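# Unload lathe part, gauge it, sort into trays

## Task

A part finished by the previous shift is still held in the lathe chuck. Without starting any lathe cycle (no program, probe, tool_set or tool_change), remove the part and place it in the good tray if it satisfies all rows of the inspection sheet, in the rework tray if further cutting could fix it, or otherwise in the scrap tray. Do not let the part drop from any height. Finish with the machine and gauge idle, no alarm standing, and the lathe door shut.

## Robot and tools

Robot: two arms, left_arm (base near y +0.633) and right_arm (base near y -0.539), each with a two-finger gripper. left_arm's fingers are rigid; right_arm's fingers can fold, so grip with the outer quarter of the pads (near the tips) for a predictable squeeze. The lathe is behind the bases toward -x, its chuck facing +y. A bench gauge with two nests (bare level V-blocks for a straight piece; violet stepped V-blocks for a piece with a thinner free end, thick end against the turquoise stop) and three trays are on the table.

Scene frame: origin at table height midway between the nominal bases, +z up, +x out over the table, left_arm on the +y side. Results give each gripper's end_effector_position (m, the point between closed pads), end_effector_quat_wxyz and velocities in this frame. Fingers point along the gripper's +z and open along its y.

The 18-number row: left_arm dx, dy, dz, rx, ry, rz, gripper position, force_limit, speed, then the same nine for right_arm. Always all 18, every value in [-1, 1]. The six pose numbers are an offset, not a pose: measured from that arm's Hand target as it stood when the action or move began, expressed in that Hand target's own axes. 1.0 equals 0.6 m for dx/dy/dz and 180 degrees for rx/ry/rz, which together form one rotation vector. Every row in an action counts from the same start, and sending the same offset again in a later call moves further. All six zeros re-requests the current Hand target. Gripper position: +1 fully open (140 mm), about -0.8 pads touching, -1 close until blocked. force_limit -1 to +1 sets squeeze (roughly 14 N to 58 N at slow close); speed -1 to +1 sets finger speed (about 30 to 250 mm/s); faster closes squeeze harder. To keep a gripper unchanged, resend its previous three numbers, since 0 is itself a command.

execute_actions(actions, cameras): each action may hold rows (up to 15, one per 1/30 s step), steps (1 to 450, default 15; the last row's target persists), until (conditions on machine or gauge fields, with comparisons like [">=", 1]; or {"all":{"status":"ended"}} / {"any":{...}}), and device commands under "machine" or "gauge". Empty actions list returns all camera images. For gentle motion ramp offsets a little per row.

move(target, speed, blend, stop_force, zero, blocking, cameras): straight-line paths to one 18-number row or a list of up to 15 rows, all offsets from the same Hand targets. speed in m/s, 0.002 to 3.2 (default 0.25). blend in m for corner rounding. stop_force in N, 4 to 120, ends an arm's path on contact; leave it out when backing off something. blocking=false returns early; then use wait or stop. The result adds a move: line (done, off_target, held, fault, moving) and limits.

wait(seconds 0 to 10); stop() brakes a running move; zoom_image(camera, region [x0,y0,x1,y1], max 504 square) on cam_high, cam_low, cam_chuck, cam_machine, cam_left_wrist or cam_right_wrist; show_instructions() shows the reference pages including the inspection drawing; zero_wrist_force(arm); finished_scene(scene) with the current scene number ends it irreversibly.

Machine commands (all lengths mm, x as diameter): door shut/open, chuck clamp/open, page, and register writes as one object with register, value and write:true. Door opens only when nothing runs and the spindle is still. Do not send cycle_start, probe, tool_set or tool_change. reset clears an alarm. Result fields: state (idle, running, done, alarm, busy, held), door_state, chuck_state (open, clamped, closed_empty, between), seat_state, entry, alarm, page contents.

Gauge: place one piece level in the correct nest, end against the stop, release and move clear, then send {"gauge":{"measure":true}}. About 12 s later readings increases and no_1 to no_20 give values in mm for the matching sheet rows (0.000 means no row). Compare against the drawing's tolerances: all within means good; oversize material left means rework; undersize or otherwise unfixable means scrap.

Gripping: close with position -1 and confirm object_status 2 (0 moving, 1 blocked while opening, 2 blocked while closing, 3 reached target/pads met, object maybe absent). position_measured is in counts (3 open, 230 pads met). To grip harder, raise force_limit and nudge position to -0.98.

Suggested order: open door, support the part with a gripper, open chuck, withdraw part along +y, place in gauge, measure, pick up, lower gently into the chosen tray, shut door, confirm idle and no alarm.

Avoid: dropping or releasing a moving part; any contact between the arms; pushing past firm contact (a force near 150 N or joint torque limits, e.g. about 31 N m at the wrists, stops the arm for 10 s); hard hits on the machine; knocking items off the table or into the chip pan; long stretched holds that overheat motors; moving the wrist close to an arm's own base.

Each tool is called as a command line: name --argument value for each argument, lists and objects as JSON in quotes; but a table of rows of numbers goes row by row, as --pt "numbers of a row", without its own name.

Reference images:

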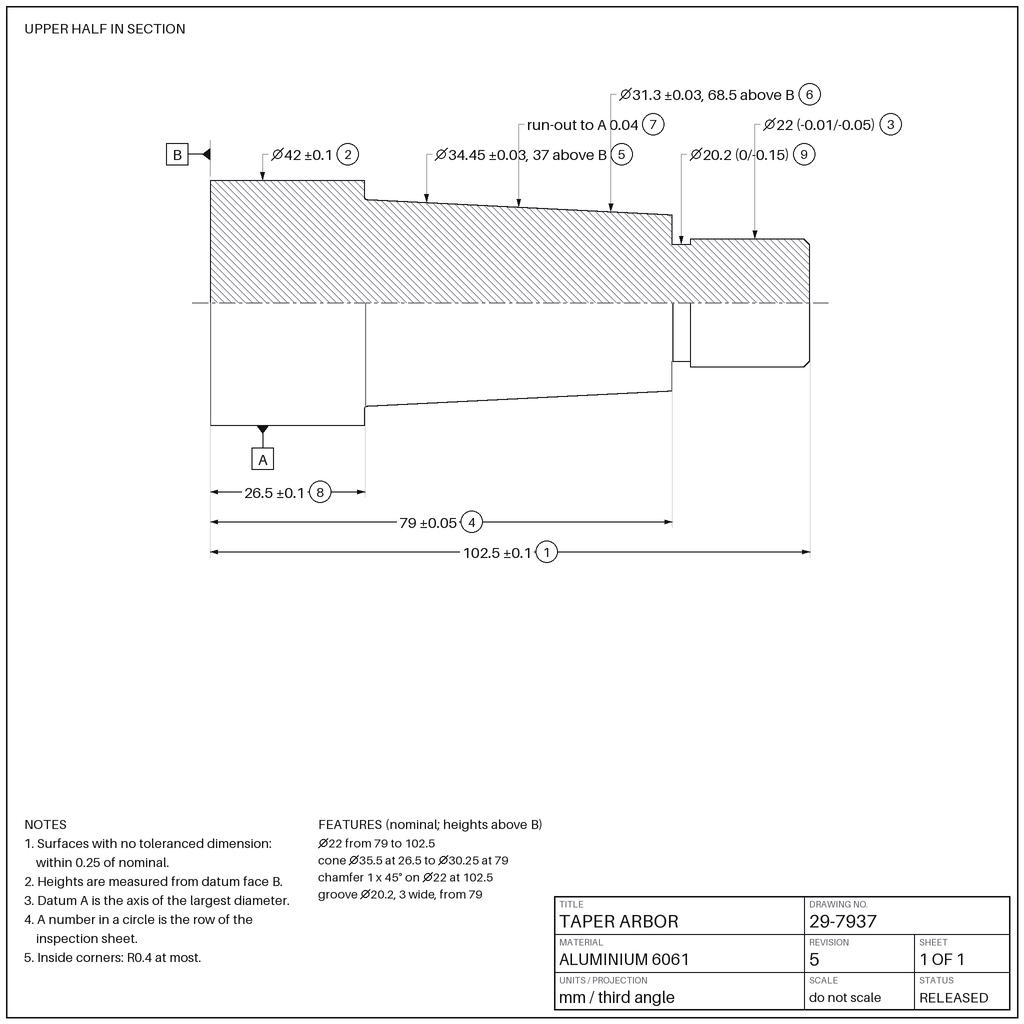

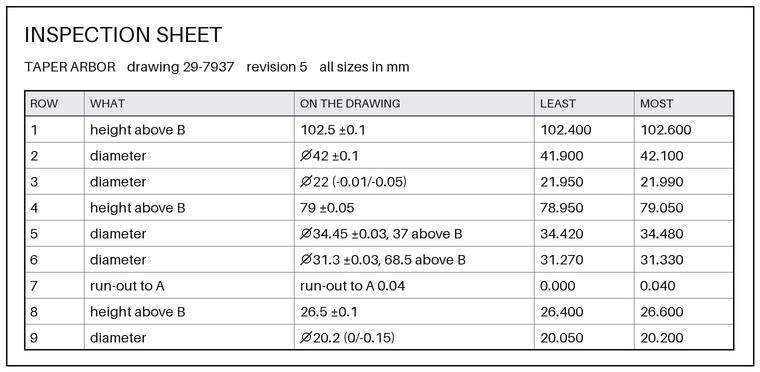

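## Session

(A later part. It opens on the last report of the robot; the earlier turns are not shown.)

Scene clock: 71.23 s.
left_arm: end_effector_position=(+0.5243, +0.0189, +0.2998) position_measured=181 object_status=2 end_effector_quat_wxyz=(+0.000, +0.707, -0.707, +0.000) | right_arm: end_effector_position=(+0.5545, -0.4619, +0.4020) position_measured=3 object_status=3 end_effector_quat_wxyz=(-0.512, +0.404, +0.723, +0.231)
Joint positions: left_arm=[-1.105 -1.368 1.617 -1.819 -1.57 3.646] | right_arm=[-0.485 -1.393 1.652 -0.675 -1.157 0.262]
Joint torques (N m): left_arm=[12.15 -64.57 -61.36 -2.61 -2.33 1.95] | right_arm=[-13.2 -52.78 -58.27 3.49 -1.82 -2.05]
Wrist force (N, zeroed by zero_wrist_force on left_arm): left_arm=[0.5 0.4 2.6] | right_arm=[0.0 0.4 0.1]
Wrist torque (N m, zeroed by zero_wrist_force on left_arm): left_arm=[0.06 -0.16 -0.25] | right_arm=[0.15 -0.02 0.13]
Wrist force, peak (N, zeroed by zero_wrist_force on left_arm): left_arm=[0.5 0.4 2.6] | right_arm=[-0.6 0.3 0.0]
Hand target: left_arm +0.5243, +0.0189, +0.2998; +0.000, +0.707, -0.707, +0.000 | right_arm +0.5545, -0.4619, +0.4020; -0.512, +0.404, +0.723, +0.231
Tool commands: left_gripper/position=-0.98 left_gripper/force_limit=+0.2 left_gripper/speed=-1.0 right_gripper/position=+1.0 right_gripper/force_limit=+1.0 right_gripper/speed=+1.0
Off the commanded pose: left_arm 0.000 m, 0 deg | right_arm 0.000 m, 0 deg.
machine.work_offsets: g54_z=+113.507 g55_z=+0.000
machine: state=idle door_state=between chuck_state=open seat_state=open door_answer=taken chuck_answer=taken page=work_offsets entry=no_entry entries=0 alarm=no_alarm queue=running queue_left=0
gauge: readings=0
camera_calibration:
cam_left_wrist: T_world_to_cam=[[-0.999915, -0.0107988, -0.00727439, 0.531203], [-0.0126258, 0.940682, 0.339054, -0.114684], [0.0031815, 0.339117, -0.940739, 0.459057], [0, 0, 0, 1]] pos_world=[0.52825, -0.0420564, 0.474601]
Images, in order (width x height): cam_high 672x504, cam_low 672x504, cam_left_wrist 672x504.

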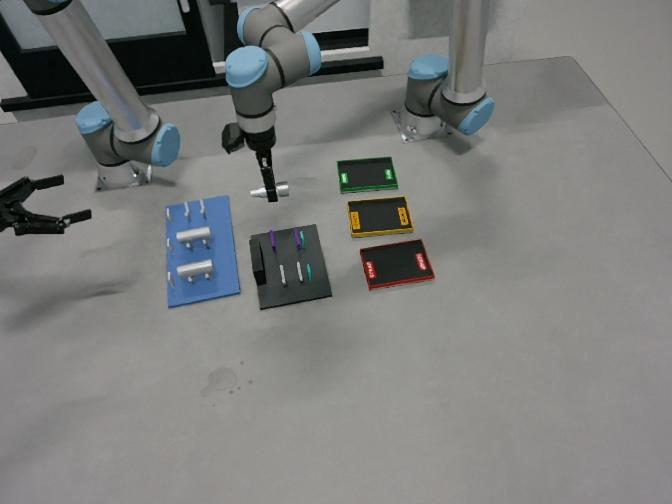

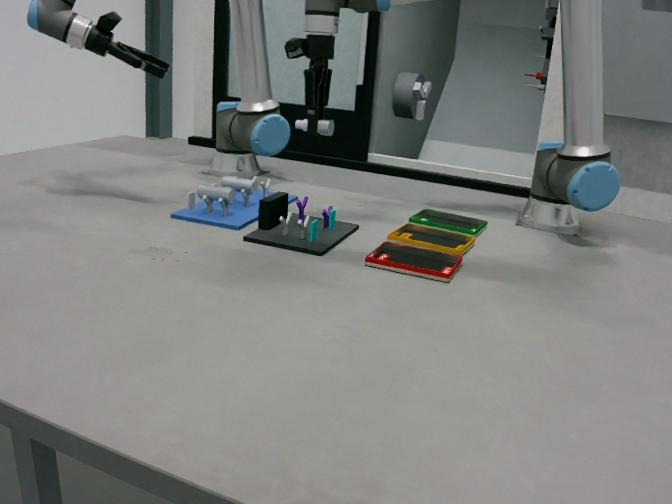

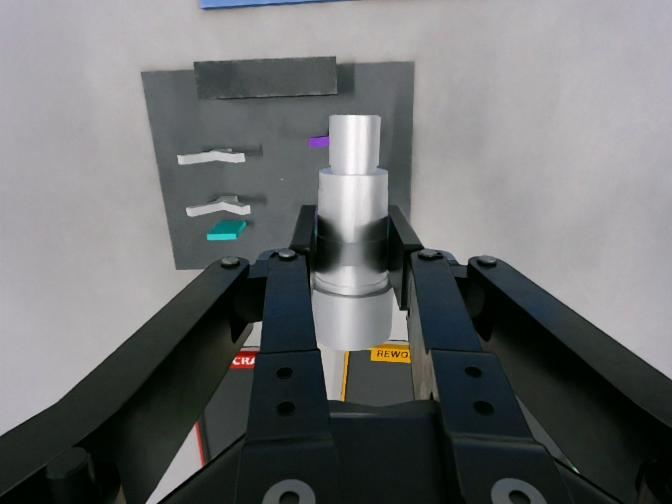

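move --target '[-0.0118,0.0038,0.3,0,0,-0.0128,-0.98,0.2,-1,0,0,0,0,0,0,1,1,1]' --speed 0.1 --cameras '["cam_low","cam_left_wrist"]'

zoom_image --camera "cam_low" --region '[250, 160, 370, 250]'

zoom_image --camera "cam_left_wrist" --region '[230, 80, 480, 360]'

Scene clock: 80.07 s.
left_arm: end_effector_position=(+0.5221, +0.0261, +0.1199) position_measured=181 object_status=2 end_effector_quat_wxyz=(+0.000, +0.721, -0.693, +0.000) | right_arm: end_effector_position=(+0.5545, -0.4619, +0.4020) position_measured=3 object_status=3 end_effector_quat_wxyz=(-0.512, +0.404, +0.723, +0.231)
Joint positions: left_arm=[-1.103 -1.262 1.823 -2.131 -1.57 3.608] | right_arm=[-0.485 -1.393 1.652 -0.675 -1.157 0.262]
Joint torques (N m): left_arm=[12.69 -67.76 -30.21 -7.94 0.42 -2.23] | right_arm=[-11.27 -51.46 -58.1 3.45 -1.64 -2.26]
Wrist force (N, zeroed by zero_wrist_force on left_arm): left_arm=[0.5 0.8 2.6] | right_arm=[-0.3 0.4 -0.1]
Wrist torque (N m, zeroed by zero_wrist_force on left_arm): left_arm=[0.13 -0.09 -0.12] | right_arm=[0.16 0.02 0.13]
Wrist force, peak (N, zeroed by zero_wrist_force on left_arm): left_arm=[0.2 1.0 3.6] | right_arm=[-0.7 0.4 -0.1]
Hand target: left_arm +0.5222, +0.0261, +0.1198; +0.000, +0.721, -0.693, +0.000 | right_arm +0.5545, -0.4619, +0.4020; -0.512, +0.404, +0.723, +0.231
Off the commanded pose: left_arm 0.000 m, 0 deg | right_arm 0.000 m, 0 deg.
machine.work_offsets: g54_z=+113.507 g55_z=+0.000
machine: state=idle door_state=shut chuck_state=open seat_state=open door_answer=taken chuck_answer=taken page=work_offsets entry=no_entry entries=0 alarm=no_alarm queue=done queue_left=0
gauge: readings=0
move: done
camera_calibration:
cam_left_wrist: T_world_to_cam=[[-0.998674, -0.0509596, -0.00727191, 0.528222], [-0.0504048, 0.939419, 0.339045, -0.0407727], [-0.0104462, 0.338962, -0.940742, 0.294487], [0, 0, 0, 1]] pos_world=[0.528543, -0.0345992, 0.294701]
Images, in order (width x height): cam_low 672x504, cam_left_wrist 672x504.

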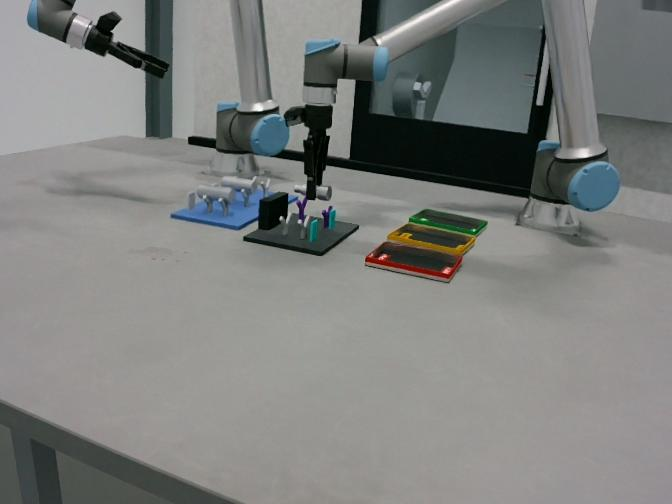

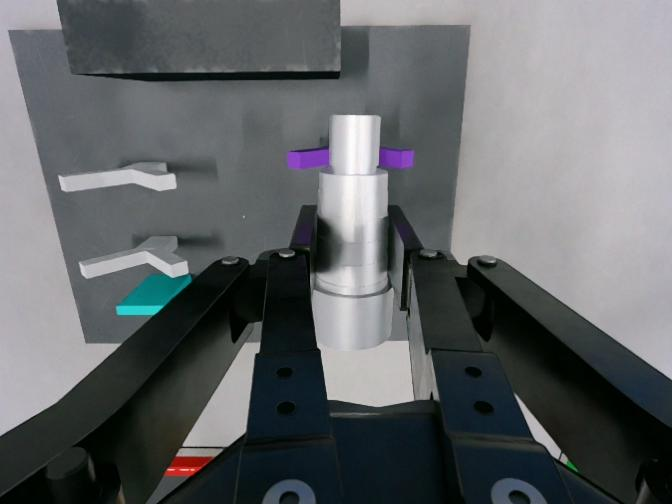

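Scaled by 4.200 from the camera's 672x504 image, which has a finer 960x720 frame.

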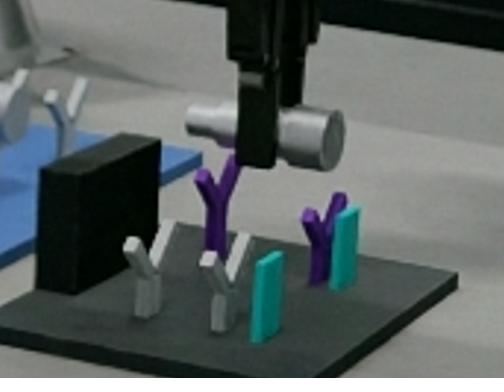

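Scaled by 1.800 from the camera's 672x504 image, which has a finer 960x720 frame.

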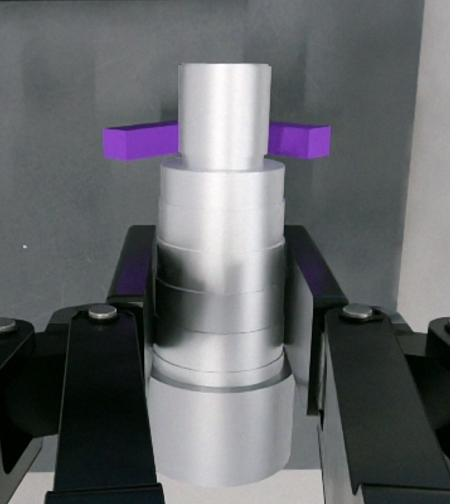

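move --target '[0,0,0.0667,0,0,0,-0.98,0.2,-1,0,0,0,0,0,0,1,1,1]' --speed 0.009 --stop_force 6 --cameras '["cam_low","cam_left_wrist"]'

zoom_image --camera "cam_low" --region '[250, 160, 370, 250]'

Scene clock: 92.07 s.
left_arm: end_effector_position=(+0.5222, +0.0262, +0.0885) position_measured=181 object_status=2 end_effector_quat_wxyz=(+0.000, +0.721, -0.693, +0.000) | right_arm: end_effector_position=(+0.5545, -0.4619, +0.4020) position_measured=3 object_status=3 end_effector_quat_wxyz=(-0.512, +0.404, +0.723, +0.231)
Joint positions: left_arm=[-1.103 -1.233 1.847 -2.185 -1.57 3.608] | right_arm=[-0.485 -1.393 1.652 -0.675 -1.157 0.262]
Joint torques (N m): left_arm=[9.9 -95.06 -53.54 -2.53 1.58 0.4] | right_arm=[-13.03 -52.77 -56.55 3.87 -1.65 -1.91]
Wrist force (N, zeroed by zero_wrist_force on left_arm): left_arm=[-2.7 3.3 -2.7] | right_arm=[-0.4 0.3 0.2]
Wrist torque (N m, zeroed by zero_wrist_force on left_arm): left_arm=[0.15 0.13 -0.05] | right_arm=[0.12 0.04 0.13]
Wrist force, peak (N, zeroed by zero_wrist_force on left_arm): left_arm=[-4.1 2.5 -5.0] | right_arm=[-0.6 0.6 -0.1]
Hand target: left_arm +0.5222, +0.0262, +0.0885; +0.000, +0.721, -0.693, +0.000 (not the last commanded pose) | right_arm +0.5545, -0.4619, +0.4020; -0.512, +0.404, +0.723, +0.231
Off the commanded pose: left_arm 0.009 m, 0 deg | right_arm 0.000 m, 0 deg.
machine.work_offsets: g54_z=+113.507 g55_z=+0.000
machine: state=idle door_state=shut chuck_state=open seat_state=open door_answer=taken chuck_answer=taken page=work_offsets entry=no_entry entries=0 alarm=no_alarm queue=done queue_left=0
gauge: readings=0
move: contact (left_arm)
camera_calibration:
cam_left_wrist: T_world_to_cam=[[-0.998669, -0.0510512, -0.00731088, 0.527998], [-0.0505028, 0.93937, 0.339165, -0.0301075], [-0.0104472, 0.339083, -0.940699, 0.264941], [0, 0, 0, 1]] pos_world=[0.528543, -0.0345999, 0.263301]
Images, in order (width x height): cam_low 672x504, cam_left_wrist 672x504.

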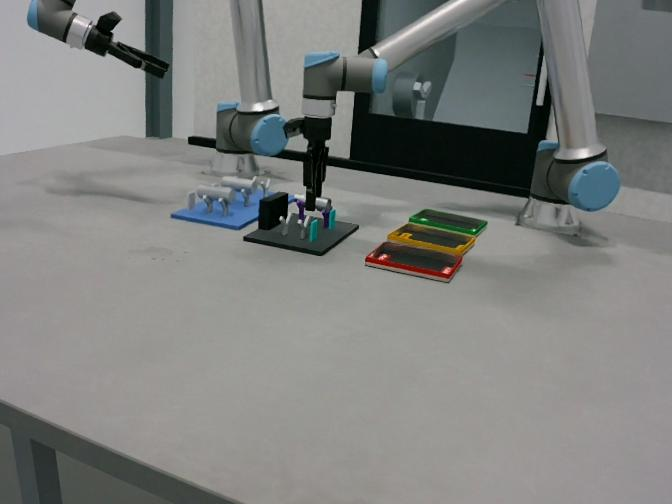

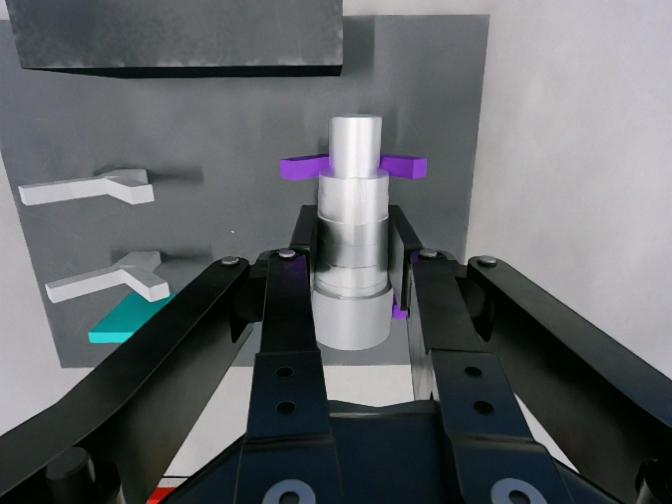

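Scaled by 4.200 from the camera's 672x504 image, which has a finer 960x720 frame.

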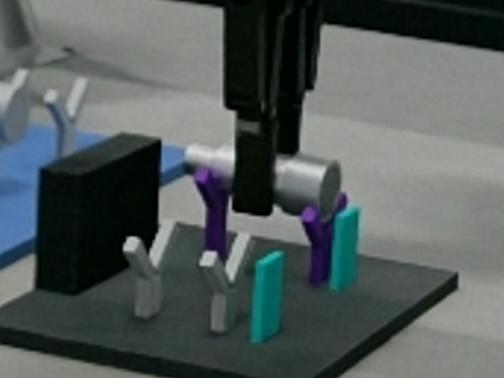

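move --target '[0,0,0.012,0,0,0,-0.98,0.2,-1,0,0,0,0,0,0,1,1,1]' --speed 0.005 --stop_force 8 --cameras '["cam_low","cam_left_wrist","cam_machine"]'

zoom_image --camera "cam_low" --region '[280, 180, 350, 240]'

Scene clock: 95.47 s.
left_arm: end_effector_position=(+0.5223, +0.0260, +0.0880) position_measured=181 object_status=2 end_effector_quat_wxyz=(+0.000, +0.721, -0.693, +0.000) | right_arm: end_effector_position=(+0.5545, -0.4619, +0.4020) position_measured=3 object_status=3 end_effector_quat_wxyz=(-0.512, +0.404, +0.723, +0.231)
Joint positions: left_arm=[-1.103 -1.232 1.848 -2.186 -1.57 3.608] | right_arm=[-0.485 -1.393 1.652 -0.675 -1.157 0.262]
Joint torques (N m): left_arm=[8.35 -87.93 -52.37 -3.31 2.02 0.56] | right_arm=[-11.5 -51.03 -56.25 3.8 -1.99 -1.69]
Wrist force (N, zeroed by zero_wrist_force on left_arm): left_arm=[-8.9 6.0 -13.9] | right_arm=[0.0 0.5 -0.1]
Wrist torque (N m, zeroed by zero_wrist_force on left_arm): left_arm=[0.18 -0.11 -0.15] | right_arm=[0.18 -0.02 0.14]
Wrist force, peak (N, zeroed by zero_wrist_force on left_arm): left_arm=[-9.6 7.5 -21.6] | right_arm=[-0.3 0.6 -0.2]
Hand target: left_arm +0.5223, +0.0260, +0.0880; +0.000, +0.721, -0.693, +0.000 (not the last commanded pose) | right_arm +0.5545, -0.4619, +0.4020; -0.512, +0.404, +0.723, +0.231
Off the commanded pose: left_arm 0.007 m, 0 deg | right_arm 0.000 m, 0 deg.
machine.work_offsets: g54_z=+113.507 g55_z=+0.000
machine: state=idle door_state=shut chuck_state=open seat_state=open door_answer=taken chuck_answer=taken page=work_offsets entry=no_entry entries=0 alarm=no_alarm queue=done queue_left=0
gauge: readings=0
move: contact (left_arm)
camera_calibration:
cam_left_wrist: T_world_to_cam=[[-0.998671, -0.0509866, -0.00748235, 0.528137], [-0.0505038, 0.939492, 0.338826, -0.029746], [-0.010246, 0.338754, -0.940819, 0.264419], [0, 0, 0, 1]] pos_world=[0.528642, -0.0346988, 0.2628]
Images, in order (width x height): cam_low 672x504, cam_machine 672x504, cam_left_wrist 672x504.

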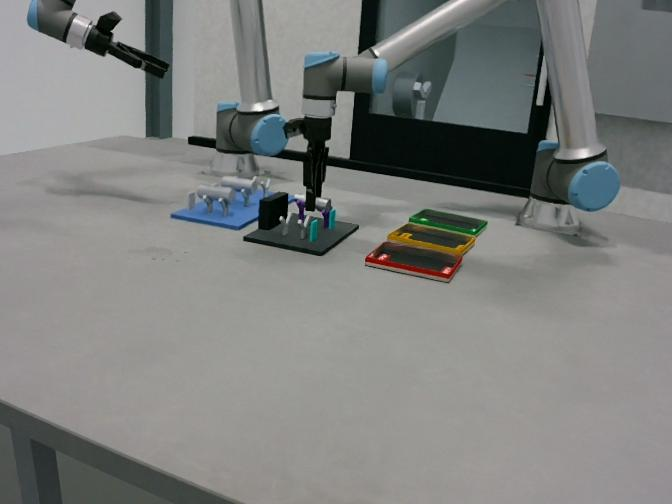

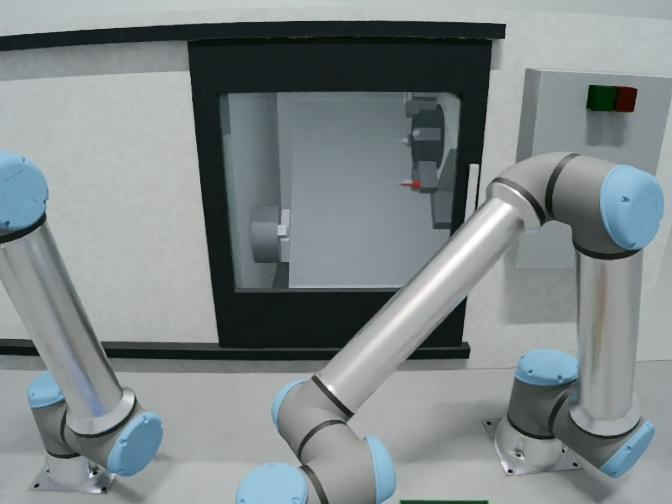

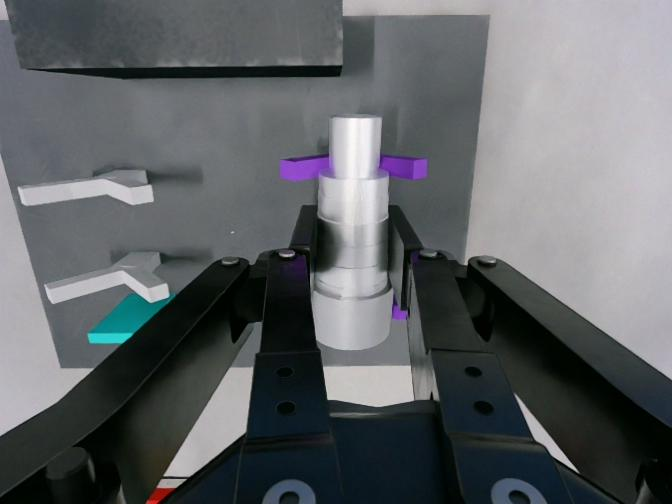

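Scaled by 7.200 from the camera's 672x504 image, which has a finer 960x720 frame.

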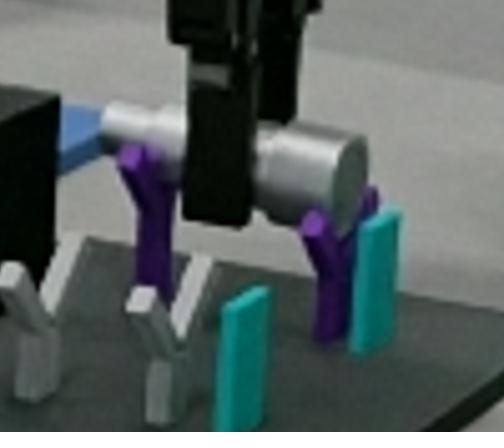

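execute_actions --actions '[{"rows":[[0,0,0,0,0,0,-0.34,0.2,-1,0,0,0,0,0,0,1,1,1]],"steps":30},{"rows":[[0,0,0,0,0,0,-1,-1,-1,0,0,0,0,0,0,1,1,1]],"steps":60}]' --cameras '["cam_low","cam_left_wrist"]'

zoom_image --camera "cam_low" --region '[280, 180, 350, 240]'

Scene clock: 100.83 s.
left_arm: end_effector_position=(+0.5223, +0.0260, +0.0881) position_measured=179 object_status=2 end_effector_quat_wxyz=(+0.000, +0.721, -0.693, +0.000) | right_arm: end_effector_position=(+0.5545, -0.4619, +0.4020) position_measured=3 object_status=3 end_effector_quat_wxyz=(-0.512, +0.404, +0.723, +0.231)
Joint positions: left_arm=[-1.103 -1.232 1.848 -2.186 -1.57 3.608] | right_arm=[-0.485 -1.393 1.652 -0.675 -1.157 0.262]
Joint torques (N m): left_arm=[9.48 -87.79 -45.3 -6.32 1.78 0.43] | right_arm=[-11.2 -49.7 -55.78 3.51 -1.49 -2.05]
Wrist force (N, zeroed by zero_wrist_force on left_arm): left_arm=[-1.6 2.1 -4.5] | right_arm=[0.0 0.3 -0.2]
Wrist torque (N m, zeroed by zero_wrist_force on left_arm): left_arm=[0.01 -0.15 -0.07] | right_arm=[0.13 -0.02 0.13]
Wrist force, peak (N, zeroed by zero_wrist_force on left_arm): left_arm=[-8.9 6.0 -14.2] | right_arm=[-0.6 0.3 0.1]
Hand target: left_arm +0.5223, +0.0260, +0.0880; +0.000, +0.721, -0.693, +0.000 | right_arm +0.5545, -0.4619, +0.4020; -0.512, +0.404, +0.723, +0.231
Off the commanded pose: left_arm 0.000 m, 0 deg | right_arm 0.000 m, 0 deg.
machine.work_offsets: g54_z=+113.507 g55_z=+0.000
machine: state=idle door_state=shut chuck_state=open seat_state=open door_answer=taken chuck_answer=taken page=work_offsets entry=no_entry entries=0 alarm=no_alarm queue=done queue_left=0
gauge: readings=0
camera_calibration:
cam_left_wrist: T_world_to_cam=[[-0.998671, -0.0509866, -0.00748234, 0.528137], [-0.0505038, 0.939492, 0.338826, -0.029746], [-0.010246, 0.338754, -0.940819, 0.264419], [0, 0, 0, 1]] pos_world=[0.528642, -0.0346988, 0.2628]
Images, in order (width x height): cam_low 672x504, cam_left_wrist 672x504.

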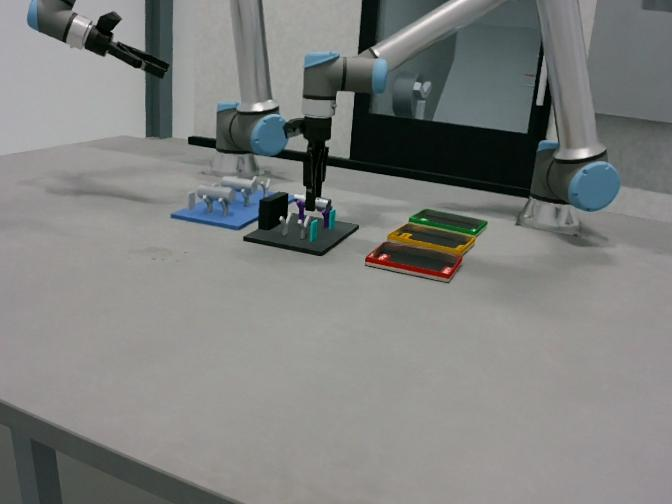

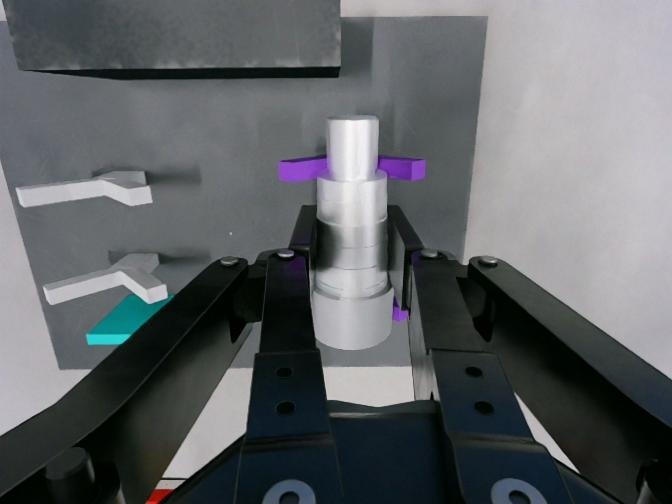

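Scaled by 7.200 from the camera's 672x504 image, which has a finer 960x720 frame.

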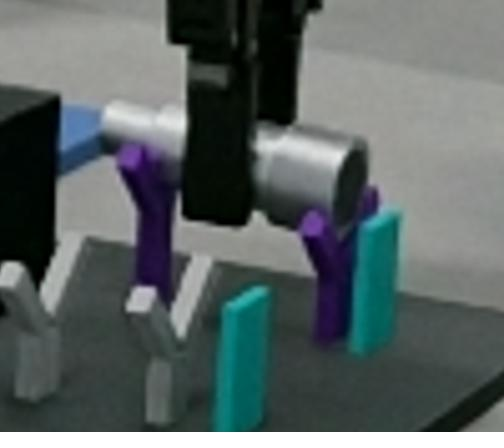

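Forces relaxed. Slide toward the stop.

move --target '[-0.02,0,0,0,0,0,-1,-1,-1,0,0,0,0,0,0,1,1,1]' --speed 0.006 --stop_force 12 --cameras '["cam_low","cam_left_wrist"]'

zoom_image --camera "cam_low" --region '[280, 180, 350, 240]'

Scene clock: 105.30 s.
left_arm: end_effector_position=(+0.5218, +0.0380, +0.0881) position_measured=179 object_status=2 end_effector_quat_wxyz=(+0.000, +0.721, -0.693, +0.000) | right_arm: end_effector_position=(+0.5545, -0.4619, +0.4020) position_measured=3 object_status=3 end_effector_quat_wxyz=(-0.512, +0.404, +0.723, +0.231)
Joint positions: left_arm=[-1.096 -1.245 1.866 -2.192 -1.57 3.615] | right_arm=[-0.485 -1.393 1.652 -0.675 -1.157 0.262]
Joint torques (N m): left_arm=[15.74 -94.26 -20.17 -0.19 1.88 0.92] | right_arm=[-12.98 -50.14 -56.25 3.77 -1.51 -1.75]
Wrist force (N, zeroed by zero_wrist_force on left_arm): left_arm=[11.0 -2.7 -0.3] | right_arm=[-0.2 0.1 0.0]
Wrist torque (N m, zeroed by zero_wrist_force on left_arm): left_arm=[0.31 -0.07 0.22] | right_arm=[0.09 0.00 0.13]
Wrist force, peak (N, zeroed by zero_wrist_force on left_arm): left_arm=[11.1 -2.6 -1.0] | right_arm=[-0.6 0.4 0.1]
Hand target: left_arm +0.5218, +0.0380, +0.0881; +0.000, +0.721, -0.693, +0.000 | right_arm +0.5545, -0.4619, +0.4020; -0.512, +0.404, +0.723, +0.231
Off the commanded pose: left_arm 0.000 m, 0 deg | right_arm 0.000 m, 0 deg.
machine.work_offsets: g54_z=+113.507 g55_z=+0.000
machine: state=idle door_state=shut chuck_state=open seat_state=open door_answer=taken chuck_answer=taken page=work_offsets entry=no_entry entries=0 alarm=no_alarm queue=done queue_left=0
gauge: readings=0
move: contact (left_arm)
camera_calibration:
cam_left_wrist: T_world_to_cam=[[-0.998671, -0.0509886, -0.00747754, 0.528248], [-0.0505051, 0.939524, 0.338738, -0.0410207], [-0.0102465, 0.338666, -0.940851, 0.260355], [0, 0, 0, 1]] pos_world=[0.528142, -0.0226986, 0.2628]
Images, in order (width x height): cam_low 672x504, cam_left_wrist 672x504.

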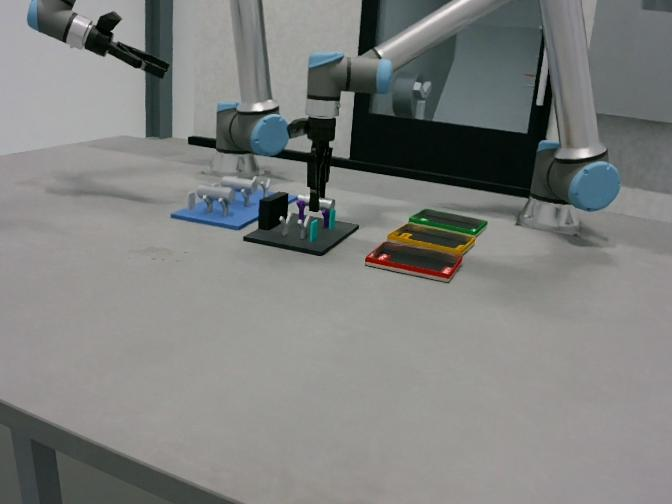

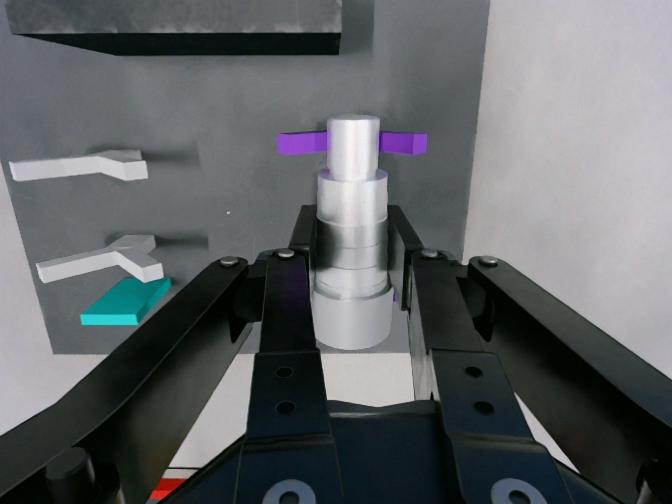

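Scaled by 7.200 from the camera's 672x504 image, which has a finer 960x720 frame.

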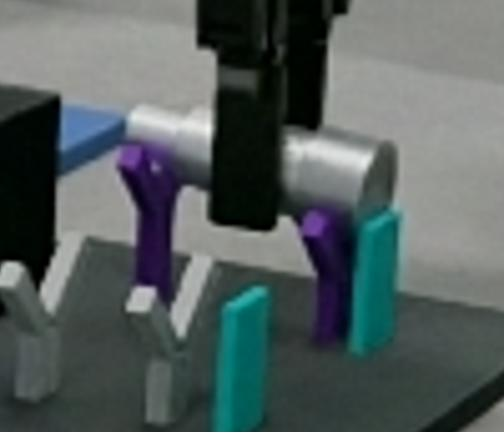

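execute_actions --actions '[{"rows":[[0,0,0,0,0,0,-0.1,0.2,-1,0,0,0,0,0,0,1,1,1]],"steps":60}]' --cameras '["cam_low","cam_left_wrist"]'

zoom_image --camera "cam_low" --region '[280, 180, 350, 240]'

Scene clock: 109.97 s.
left_arm: end_effector_position=(+0.5218, +0.0380, +0.0881) position_measured=141 object_status=3 end_effector_quat_wxyz=(+0.000, +0.721, -0.693, +0.000) | right_arm: end_effector_position=(+0.5545, -0.4619, +0.4020) position_measured=3 object_status=3 end_effector_quat_wxyz=(-0.512, +0.404, +0.723, +0.231)
Joint positions: left_arm=[-1.096 -1.245 1.866 -2.192 -1.57 3.615] | right_arm=[-0.485 -1.393 1.652 -0.675 -1.157 0.262]
Joint torques (N m): left_arm=[-2.96 -91.8 -53.3 -2.52 1.84 0.83] | right_arm=[-11.5 -52.57 -55.57 3.46 -1.83 -1.73]
Wrist force (N, zeroed by zero_wrist_force on left_arm): left_arm=[1.6 0.7 0.2] | right_arm=[0.1 0.4 -0.1]
Wrist torque (N m, zeroed by zero_wrist_force on left_arm): left_arm=[0.10 -0.34 -0.08] | right_arm=[0.15 -0.04 0.13]
Wrist force, peak (N, zeroed by zero_wrist_force on left_arm): left_arm=[11.2 -2.8 -1.2] | right_arm=[-0.5 0.5 0.0]
Hand target: left_arm +0.5218, +0.0380, +0.0881; +0.000, +0.721, -0.693, +0.000 | right_arm +0.5545, -0.4619, +0.4020; -0.512, +0.404, +0.723, +0.231
Off the commanded pose: left_arm 0.000 m, 0 deg | right_arm 0.000 m, 0 deg.
machine.work_offsets: g54_z=+113.507 g55_z=+0.000
machine: state=idle door_state=shut chuck_state=open seat_state=open door_answer=taken chuck_answer=taken page=work_offsets entry=no_entry entries=0 alarm=no_alarm queue=done queue_left=0
gauge: readings=0
camera_calibration:
cam_left_wrist: T_world_to_cam=[[-0.998671, -0.0509886, -0.00747754, 0.528249], [-0.0505051, 0.939524, 0.338738, -0.0410546], [-0.0102465, 0.338666, -0.940851, 0.260449], [0, 0, 0, 1]] pos_world=[0.528142, -0.0226986, 0.2629]
Images, in order (width x height): cam_low 672x504, cam_left_wrist 672x504.

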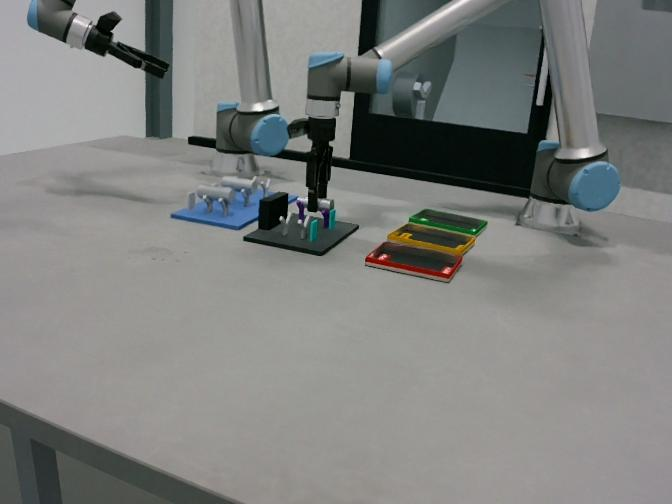

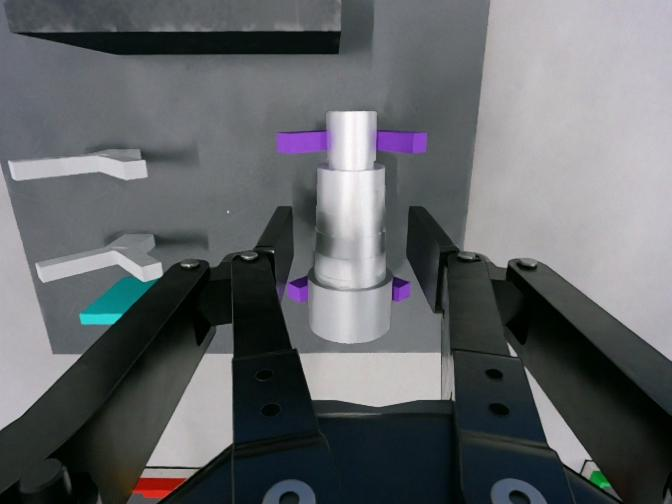

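Scaled by 7.200 from the camera's 672x504 image, which has a finer 960x720 frame.

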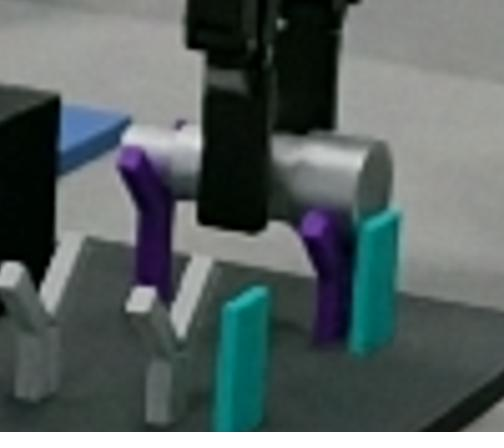

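move --pt "0 0 -0.1333 0 0 0 -0.1 0.2 -1 0 0 0 0 0 0 1 1 1" --pt "0 0 -0.4167 0 0 0 -0.1 0.2 -1 0 0 0 0 0 0 1 1 1" --speed '[0.05,0.15]' --blend 0.02 --cameras '["cam_low","cam_left_wrist"]'

execute_actions --actions '[{"gauge":{"measure":true},"steps":420,"until":{"gauge":{"readings":[">=",1]}}}]'

zoom_image --camera "cam_low" --region '[280, 180, 350, 240]'

zoom_image --camera "cam_left_wrist" --region '[250, 120, 430, 400]'

Scene clock: 116.90 s.
left_arm: end_effector_position=(+0.5216, +0.0379, +0.3380) position_measured=141 object_status=3 end_effector_quat_wxyz=(+0.000, +0.721, -0.693, +0.000) | right_arm: end_effector_position=(+0.5545, -0.4619, +0.4020) position_measured=3 object_status=3 end_effector_quat_wxyz=(-0.512, +0.404, +0.723, +0.231)
Joint positions: left_arm=[-1.097 -1.408 1.596 -1.759 -1.57 3.614] | right_arm=[-0.485 -1.393 1.652 -0.675 -1.157 0.262]
Joint torques (N m): left_arm=[-8.56 -89.5 -61.25 -2.02 -1.21 -1.26] | right_arm=[-12.72 -52.97 -56.55 3.63 -1.75 -1.71]
Wrist force (N, zeroed by zero_wrist_force on left_arm): left_arm=[1.5 -0.1 -0.2] | right_arm=[-0.2 0.0 -0.1]
Wrist torque (N m, zeroed by zero_wrist_force on left_arm): left_arm=[-0.05 -0.36 -0.09] | right_arm=[0.06 0.02 0.13]
Wrist force, peak (N, zeroed by zero_wrist_force on left_arm): left_arm=[1.6 -0.3 -1.8] | right_arm=[-0.4 0.6 0.1]
Hand target: left_arm +0.5216, +0.0379, +0.3381; +0.000, +0.721, -0.693, +0.000 | right_arm +0.5545, -0.4619, +0.4020; -0.512, +0.404, +0.723, +0.231
Off the commanded pose: left_arm 0.000 m, 0 deg | right_arm 0.000 m, 0 deg.
machine.work_offsets: g54_z=+113.507 g55_z=+0.000
machine: state=idle door_state=shut chuck_state=open seat_state=open door_answer=taken chuck_answer=taken page=work_offsets entry=no_entry entries=0 alarm=no_alarm queue=done queue_left=0
gauge: readings=0
move: done
camera_calibration:
cam_left_wrist: T_world_to_cam=[[-0.998672, -0.0509549, -0.00757153, 0.529962], [-0.0505052, 0.939526, 0.338733, -0.125619], [-0.0101465, 0.338666, -0.940852, 0.495547], [0, 0, 0, 1]] pos_world=[0.527942, -0.0227985, 0.5128]
Images, in order (width x height): cam_low 672x504, cam_left_wrist 672x504.

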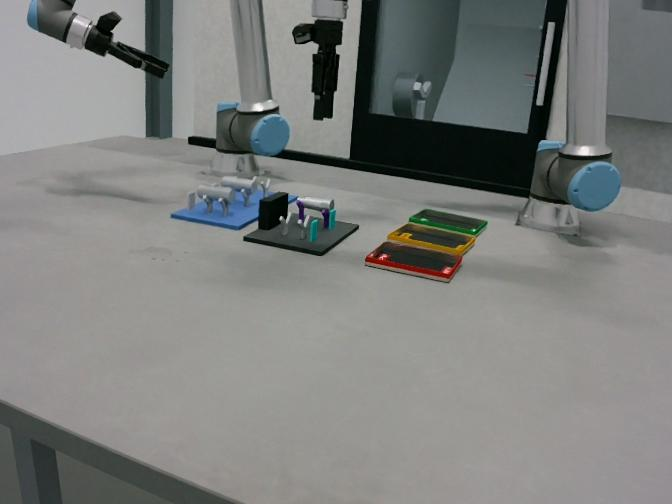

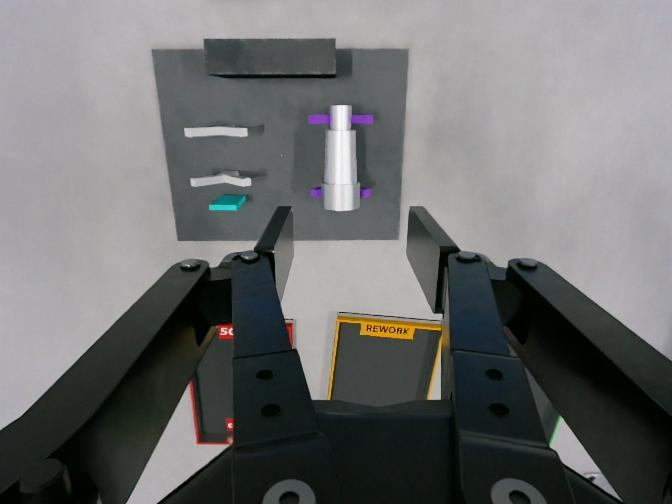

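Scene clock: 129.10 s.
left_arm: end_effector_position=(+0.5216, +0.0379, +0.3381) position_measured=141 object_status=3 end_effector_quat_wxyz=(+0.000, +0.721, -0.693, +0.000) | right_arm: end_effector_position=(+0.5545, -0.4619, +0.4020) position_measured=3 object_status=3 end_effector_quat_wxyz=(-0.512, +0.404, +0.723, +0.231)
Joint positions: left_arm=[-1.097 -1.408 1.596 -1.759 -1.57 3.614] | right_arm=[-0.485 -1.393 1.652 -0.675 -1.157 0.262]
Joint torques (N m): left_arm=[-6.24 -89.39 -60.17 -1.87 -2.45 -0.7] | right_arm=[-11.8 -52.37 -55.73 3.34 -1.76 -1.46]
Wrist force (N, zeroed by zero_wrist_force on left_arm): left_arm=[1.5 0.0 0.0] | right_arm=[-0.5 0.2 0.0]
Wrist torque (N m, zeroed by zero_wrist_force on left_arm): left_arm=[-0.02 -0.37 -0.10] | right_arm=[0.12 0.06 0.13]
Wrist force, peak (N, zeroed by zero_wrist_force on left_arm): left_arm=[2.0 -0.5 -0.1] | right_arm=[-0.4 0.6 -0.1]
Hand target: left_arm +0.5216, +0.0379, +0.3381; +0.000, +0.721, -0.693, +0.000 | right_arm +0.5545, -0.4619, +0.4020; -0.512, +0.404, +0.723, +0.231
Tool commands: left_gripper/position=-0.1 left_gripper/force_limit=+0.2 left_gripper/speed=-1.0 right_gripper/position=+1.0 right_gripper/force_limit=+1.0 right_gripper/speed=+1.0
Off the commanded pose: left_arm 0.000 m, 0 deg | right_arm 0.000 m, 0 deg.
machine.work_offsets: g54_z=+113.507 g55_z=+0.000
machine: state=idle door_state=shut chuck_state=open seat_state=open door_answer=taken chuck_answer=taken page=work_offsets entry=no_entry entries=0 alarm=no_alarm queue=done queue_left=0
gauge: message=started readings=1 no_1=102.528 no_2=42.024 no_3=21.968 no_4=78.997 no_5=34.447 no_6=31.296 no_7=0.002 no_8=26.498 no_9=20.124

Scaled by 7.200 from the camera's 672x504 image, which has a finer 960x720 frame.
This view is cut from an older image: the scene may have changed since it was taken.

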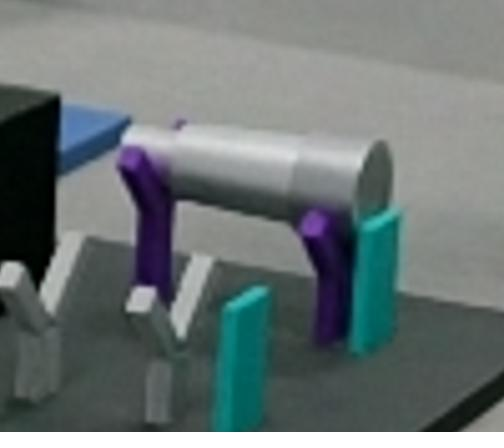

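Scaled by 1.800 from the camera's 672x504 image, which has a finer 960x720 frame.
This view is cut from an older image: the scene may have changed since it was taken.

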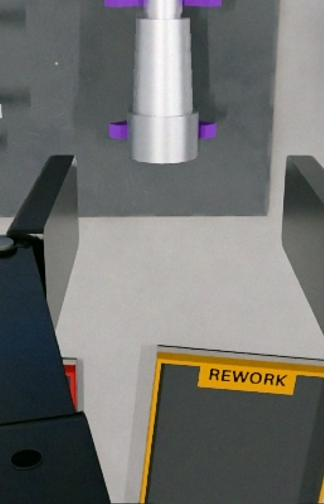

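move --pt "0.003 0 0.3167 0 0 0 -0.1 0.2 -1 0 0 0 0 0 0 1 1 1" --pt "0.003 0 0.416 0 0 0 -0.1 0.2 -1 0 0 0 0 0 0 1 1 1" --speed '[0.15,0.05]' --blend 0.02

execute_actions --actions '[{"rows":[[0,0,0,0,0,0,-1,-1,-1,0,0,0,0,0,0,1,1,1]],"steps":75},{"rows":[[0,0,0,0,0,0,-0.98,0.2,-1,0,0,0,0,0,0,1,1,1]],"steps":45}]' --cameras '["cam_left_wrist"]'

Scene clock: 135.37 s.
left_arm: end_effector_position=(+0.5219, +0.0362, +0.0886) position_measured=141 object_status=3 end_effector_quat_wxyz=(+0.000, +0.721, -0.693, +0.000) | right_arm: end_effector_position=(+0.5545, -0.4619, +0.4020) position_measured=3 object_status=3 end_effector_quat_wxyz=(-0.512, +0.404, +0.723, +0.231)
Joint positions: left_arm=[-1.098 -1.244 1.863 -2.19 -1.57 3.614] | right_arm=[-0.485 -1.393 1.652 -0.675 -1.157 0.262]
Joint torques (N m): left_arm=[6.36 -68.57 -27.23 -7.68 1.9 0.86] | right_arm=[-11.81 -52.26 -55.55 3.37 -1.69 -1.21]
Wrist force (N, zeroed by zero_wrist_force on left_arm): left_arm=[1.8 0.7 0.1] | right_arm=[0.0 0.5 0.2]
Wrist torque (N m, zeroed by zero_wrist_force on left_arm): left_arm=[0.10 -0.38 -0.09] | right_arm=[0.17 -0.04 0.13]
Wrist force, peak (N, zeroed by zero_wrist_force on left_arm): left_arm=[1.4 -0.4 -1.9] | right_arm=[-0.6 0.3 0.2]
Hand target: left_arm +0.5219, +0.0362, +0.0885; +0.000, +0.721, -0.693, +0.000 | right_arm +0.5545, -0.4619, +0.4020; -0.512, +0.404, +0.723, +0.231
Off the commanded pose: left_arm 0.000 m, 0 deg | right_arm 0.000 m, 0 deg.
machine.work_offsets: g54_z=+113.507 g55_z=+0.000
machine: state=idle door_state=shut chuck_state=open seat_state=open door_answer=taken chuck_answer=taken page=work_offsets entry=no_entry entries=0 alarm=no_alarm queue=done queue_left=0
gauge: message=started readings=1 no_1=102.528 no_2=42.024 no_3=21.968 no_4=78.997 no_5=34.447 no_6=31.296 no_7=0.002 no_8=26.498 no_9=20.124
move: done

Scene clock: 139.57 s.
left_arm: end_effector_position=(+0.5219, +0.0362, +0.0885) position_measured=181 object_status=2 end_effector_quat_wxyz=(+0.000, +0.721, -0.693, +0.000) | right_arm: end_effector_position=(+0.5545, -0.4619, +0.4020) position_measured=3 object_status=3 end_effector_quat_wxyz=(-0.512, +0.404, +0.723, +0.231)
Joint positions: left_arm=[-1.098 -1.244 1.863 -2.19 -1.57 3.614] | right_arm=[-0.485 -1.393 1.652 -0.675 -1.157 0.262]
Joint torques (N m): left_arm=[6.63 -69.84 -28.1 -1.94 1.69 1] | right_arm=[-9.16 -53.11 -55.6 3.23 -1.28 -1.34]
Wrist force (N, zeroed by zero_wrist_force on left_arm): left_arm=[-1.9 2.7 -16.9] | right_arm=[-0.4 0.5 0.2]
Wrist torque (N m, zeroed by zero_wrist_force on left_arm): left_arm=[-0.03 -0.55 -0.06] | right_arm=[0.17 0.06 0.13]
Wrist force, peak (N, zeroed by zero_wrist_force on left_arm): left_arm=[-2.0 3.0 -17.8] | right_arm=[-0.5 0.5 0.1]
Hand target: left_arm +0.5219, +0.0362, +0.0885; +0.000, +0.721, -0.693, +0.000 | right_arm +0.5545, -0.4619, +0.4020; -0.512, +0.404, +0.723, +0.231
Off the commanded pose: left_arm 0.000 m, 0 deg | right_arm 0.000 m, 0 deg.
machine.work_offsets: g54_z=+113.507 g55_z=+0.000
machine: state=idle door_state=shut chuck_state=open seat_state=open door_answer=taken chuck_answer=taken page=work_offsets entry=no_entry entries=0 alarm=no_alarm queue=done queue_left=0
gauge: message=started readings=1 no_1=102.528 no_2=42.024 no_3=21.968 no_4=78.997 no_5=34.447 no_6=31.296 no_7=0.002 no_8=26.498 no_9=20.124
camera_calibration:
cam_left_wrist: T_world_to_cam=[[-0.998671, -0.0509886, -0.00747754, 0.52826], [-0.0505051, 0.939524, 0.338738, -0.0394939], [-0.0102465, 0.338666, -0.940851, 0.261436], [0, 0, 0, 1]] pos_world=[0.528242, -0.0244986, 0.2633]
Images, in order (width x height): cam_left_wrist 672x504.

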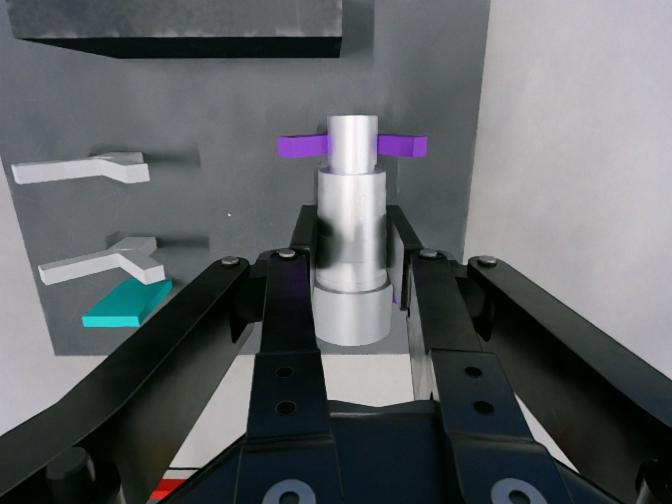

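move --pt "0 0 -0.0833 0 0 0 -0.98 0.2 -1 0 0 0 0 0 0 1 1 1" --pt "0 0 -0.27 0 0 0 -0.98 0.2 -1 0 0 0 0 0 0 1 1 1" --pt "-0.5444 0.4353 -0.27 0 0 0.0128 -0.98 0.2 -1 0 0 0 0 0 0 1 1 1" --speed '[0.04,0.15,0.25]' --blend '[0.01,0.03,0]' --cameras '["cam_high","cam_left_wrist"]'

Scene clock: 146.57 s.
left_arm: end_effector_position=(+0.2479, +0.3521, +0.2503) position_measured=181 object_status=2 end_effector_quat_wxyz=(+0.000, +0.707, -0.707, +0.000) | right_arm: end_effector_position=(+0.5545, -0.4619, +0.4020) position_measured=3 object_status=3 end_effector_quat_wxyz=(-0.512, +0.404, +0.723, +0.231)
Joint positions: left_arm=[-1.332 -2.162 2.335 -1.744 -1.57 3.419] | right_arm=[-0.485 -1.393 1.652 -0.675 -1.157 0.262]
Joint torques (N m): left_arm=[-11.89 -20.95 -36.49 -2.02 2.02 -2.81] | right_arm=[-7.39 -53.16 -54.48 3.14 -1.69 -1.37]
Wrist force (N, zeroed by zero_wrist_force on left_arm): left_arm=[1.2 0.2 2.1] | right_arm=[-0.2 0.4 -0.1]
Wrist torque (N m, zeroed by zero_wrist_force on left_arm): left_arm=[-0.03 -0.27 0.05] | right_arm=[0.15 -0.01 0.13]
Wrist force, peak (N, zeroed by zero_wrist_force on left_arm): left_arm=[-1.9 3.3 -18.0] | right_arm=[-0.2 0.7 -0.2]
Hand target: left_arm +0.2478, +0.3522, +0.2504; +0.000, +0.707, -0.707, +0.000 | right_arm +0.5545, -0.4619, +0.4020; -0.512, +0.404, +0.723, +0.231
Off the commanded pose: left_arm 0.000 m, 0 deg | right_arm 0.000 m, 0 deg.
machine.work_offsets: g54_z=+113.507 g55_z=+0.000
machine: state=idle door_state=shut chuck_state=open seat_state=open door_answer=taken chuck_answer=taken page=work_offsets entry=no_entry entries=0 alarm=no_alarm queue=done queue_left=0
gauge: message=started readings=1 no_1=102.528 no_2=42.024 no_3=21.968 no_4=78.997 no_5=34.447 no_6=31.296 no_7=0.002 no_8=26.498 no_9=20.124
move: done
camera_calibration:
cam_left_wrist: T_world_to_cam=[[-0.999914, -0.0108614, -0.00739889, 0.258036], [-0.0127258, 0.940788, 0.338755, -0.4148], [0.00328143, 0.33882, -0.940845, 0.300449], [0, 0, 0, 1]] pos_world=[0.251749, 0.291244, 0.425101]
Images, in order (width x height): cam_high 672x504, cam_left_wrist 672x504.

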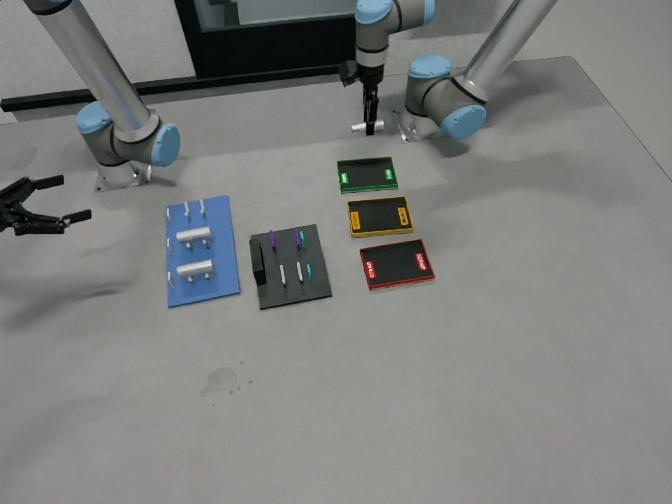

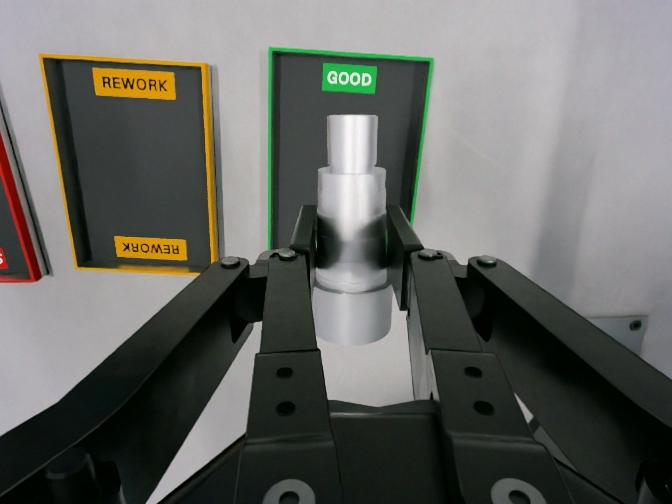

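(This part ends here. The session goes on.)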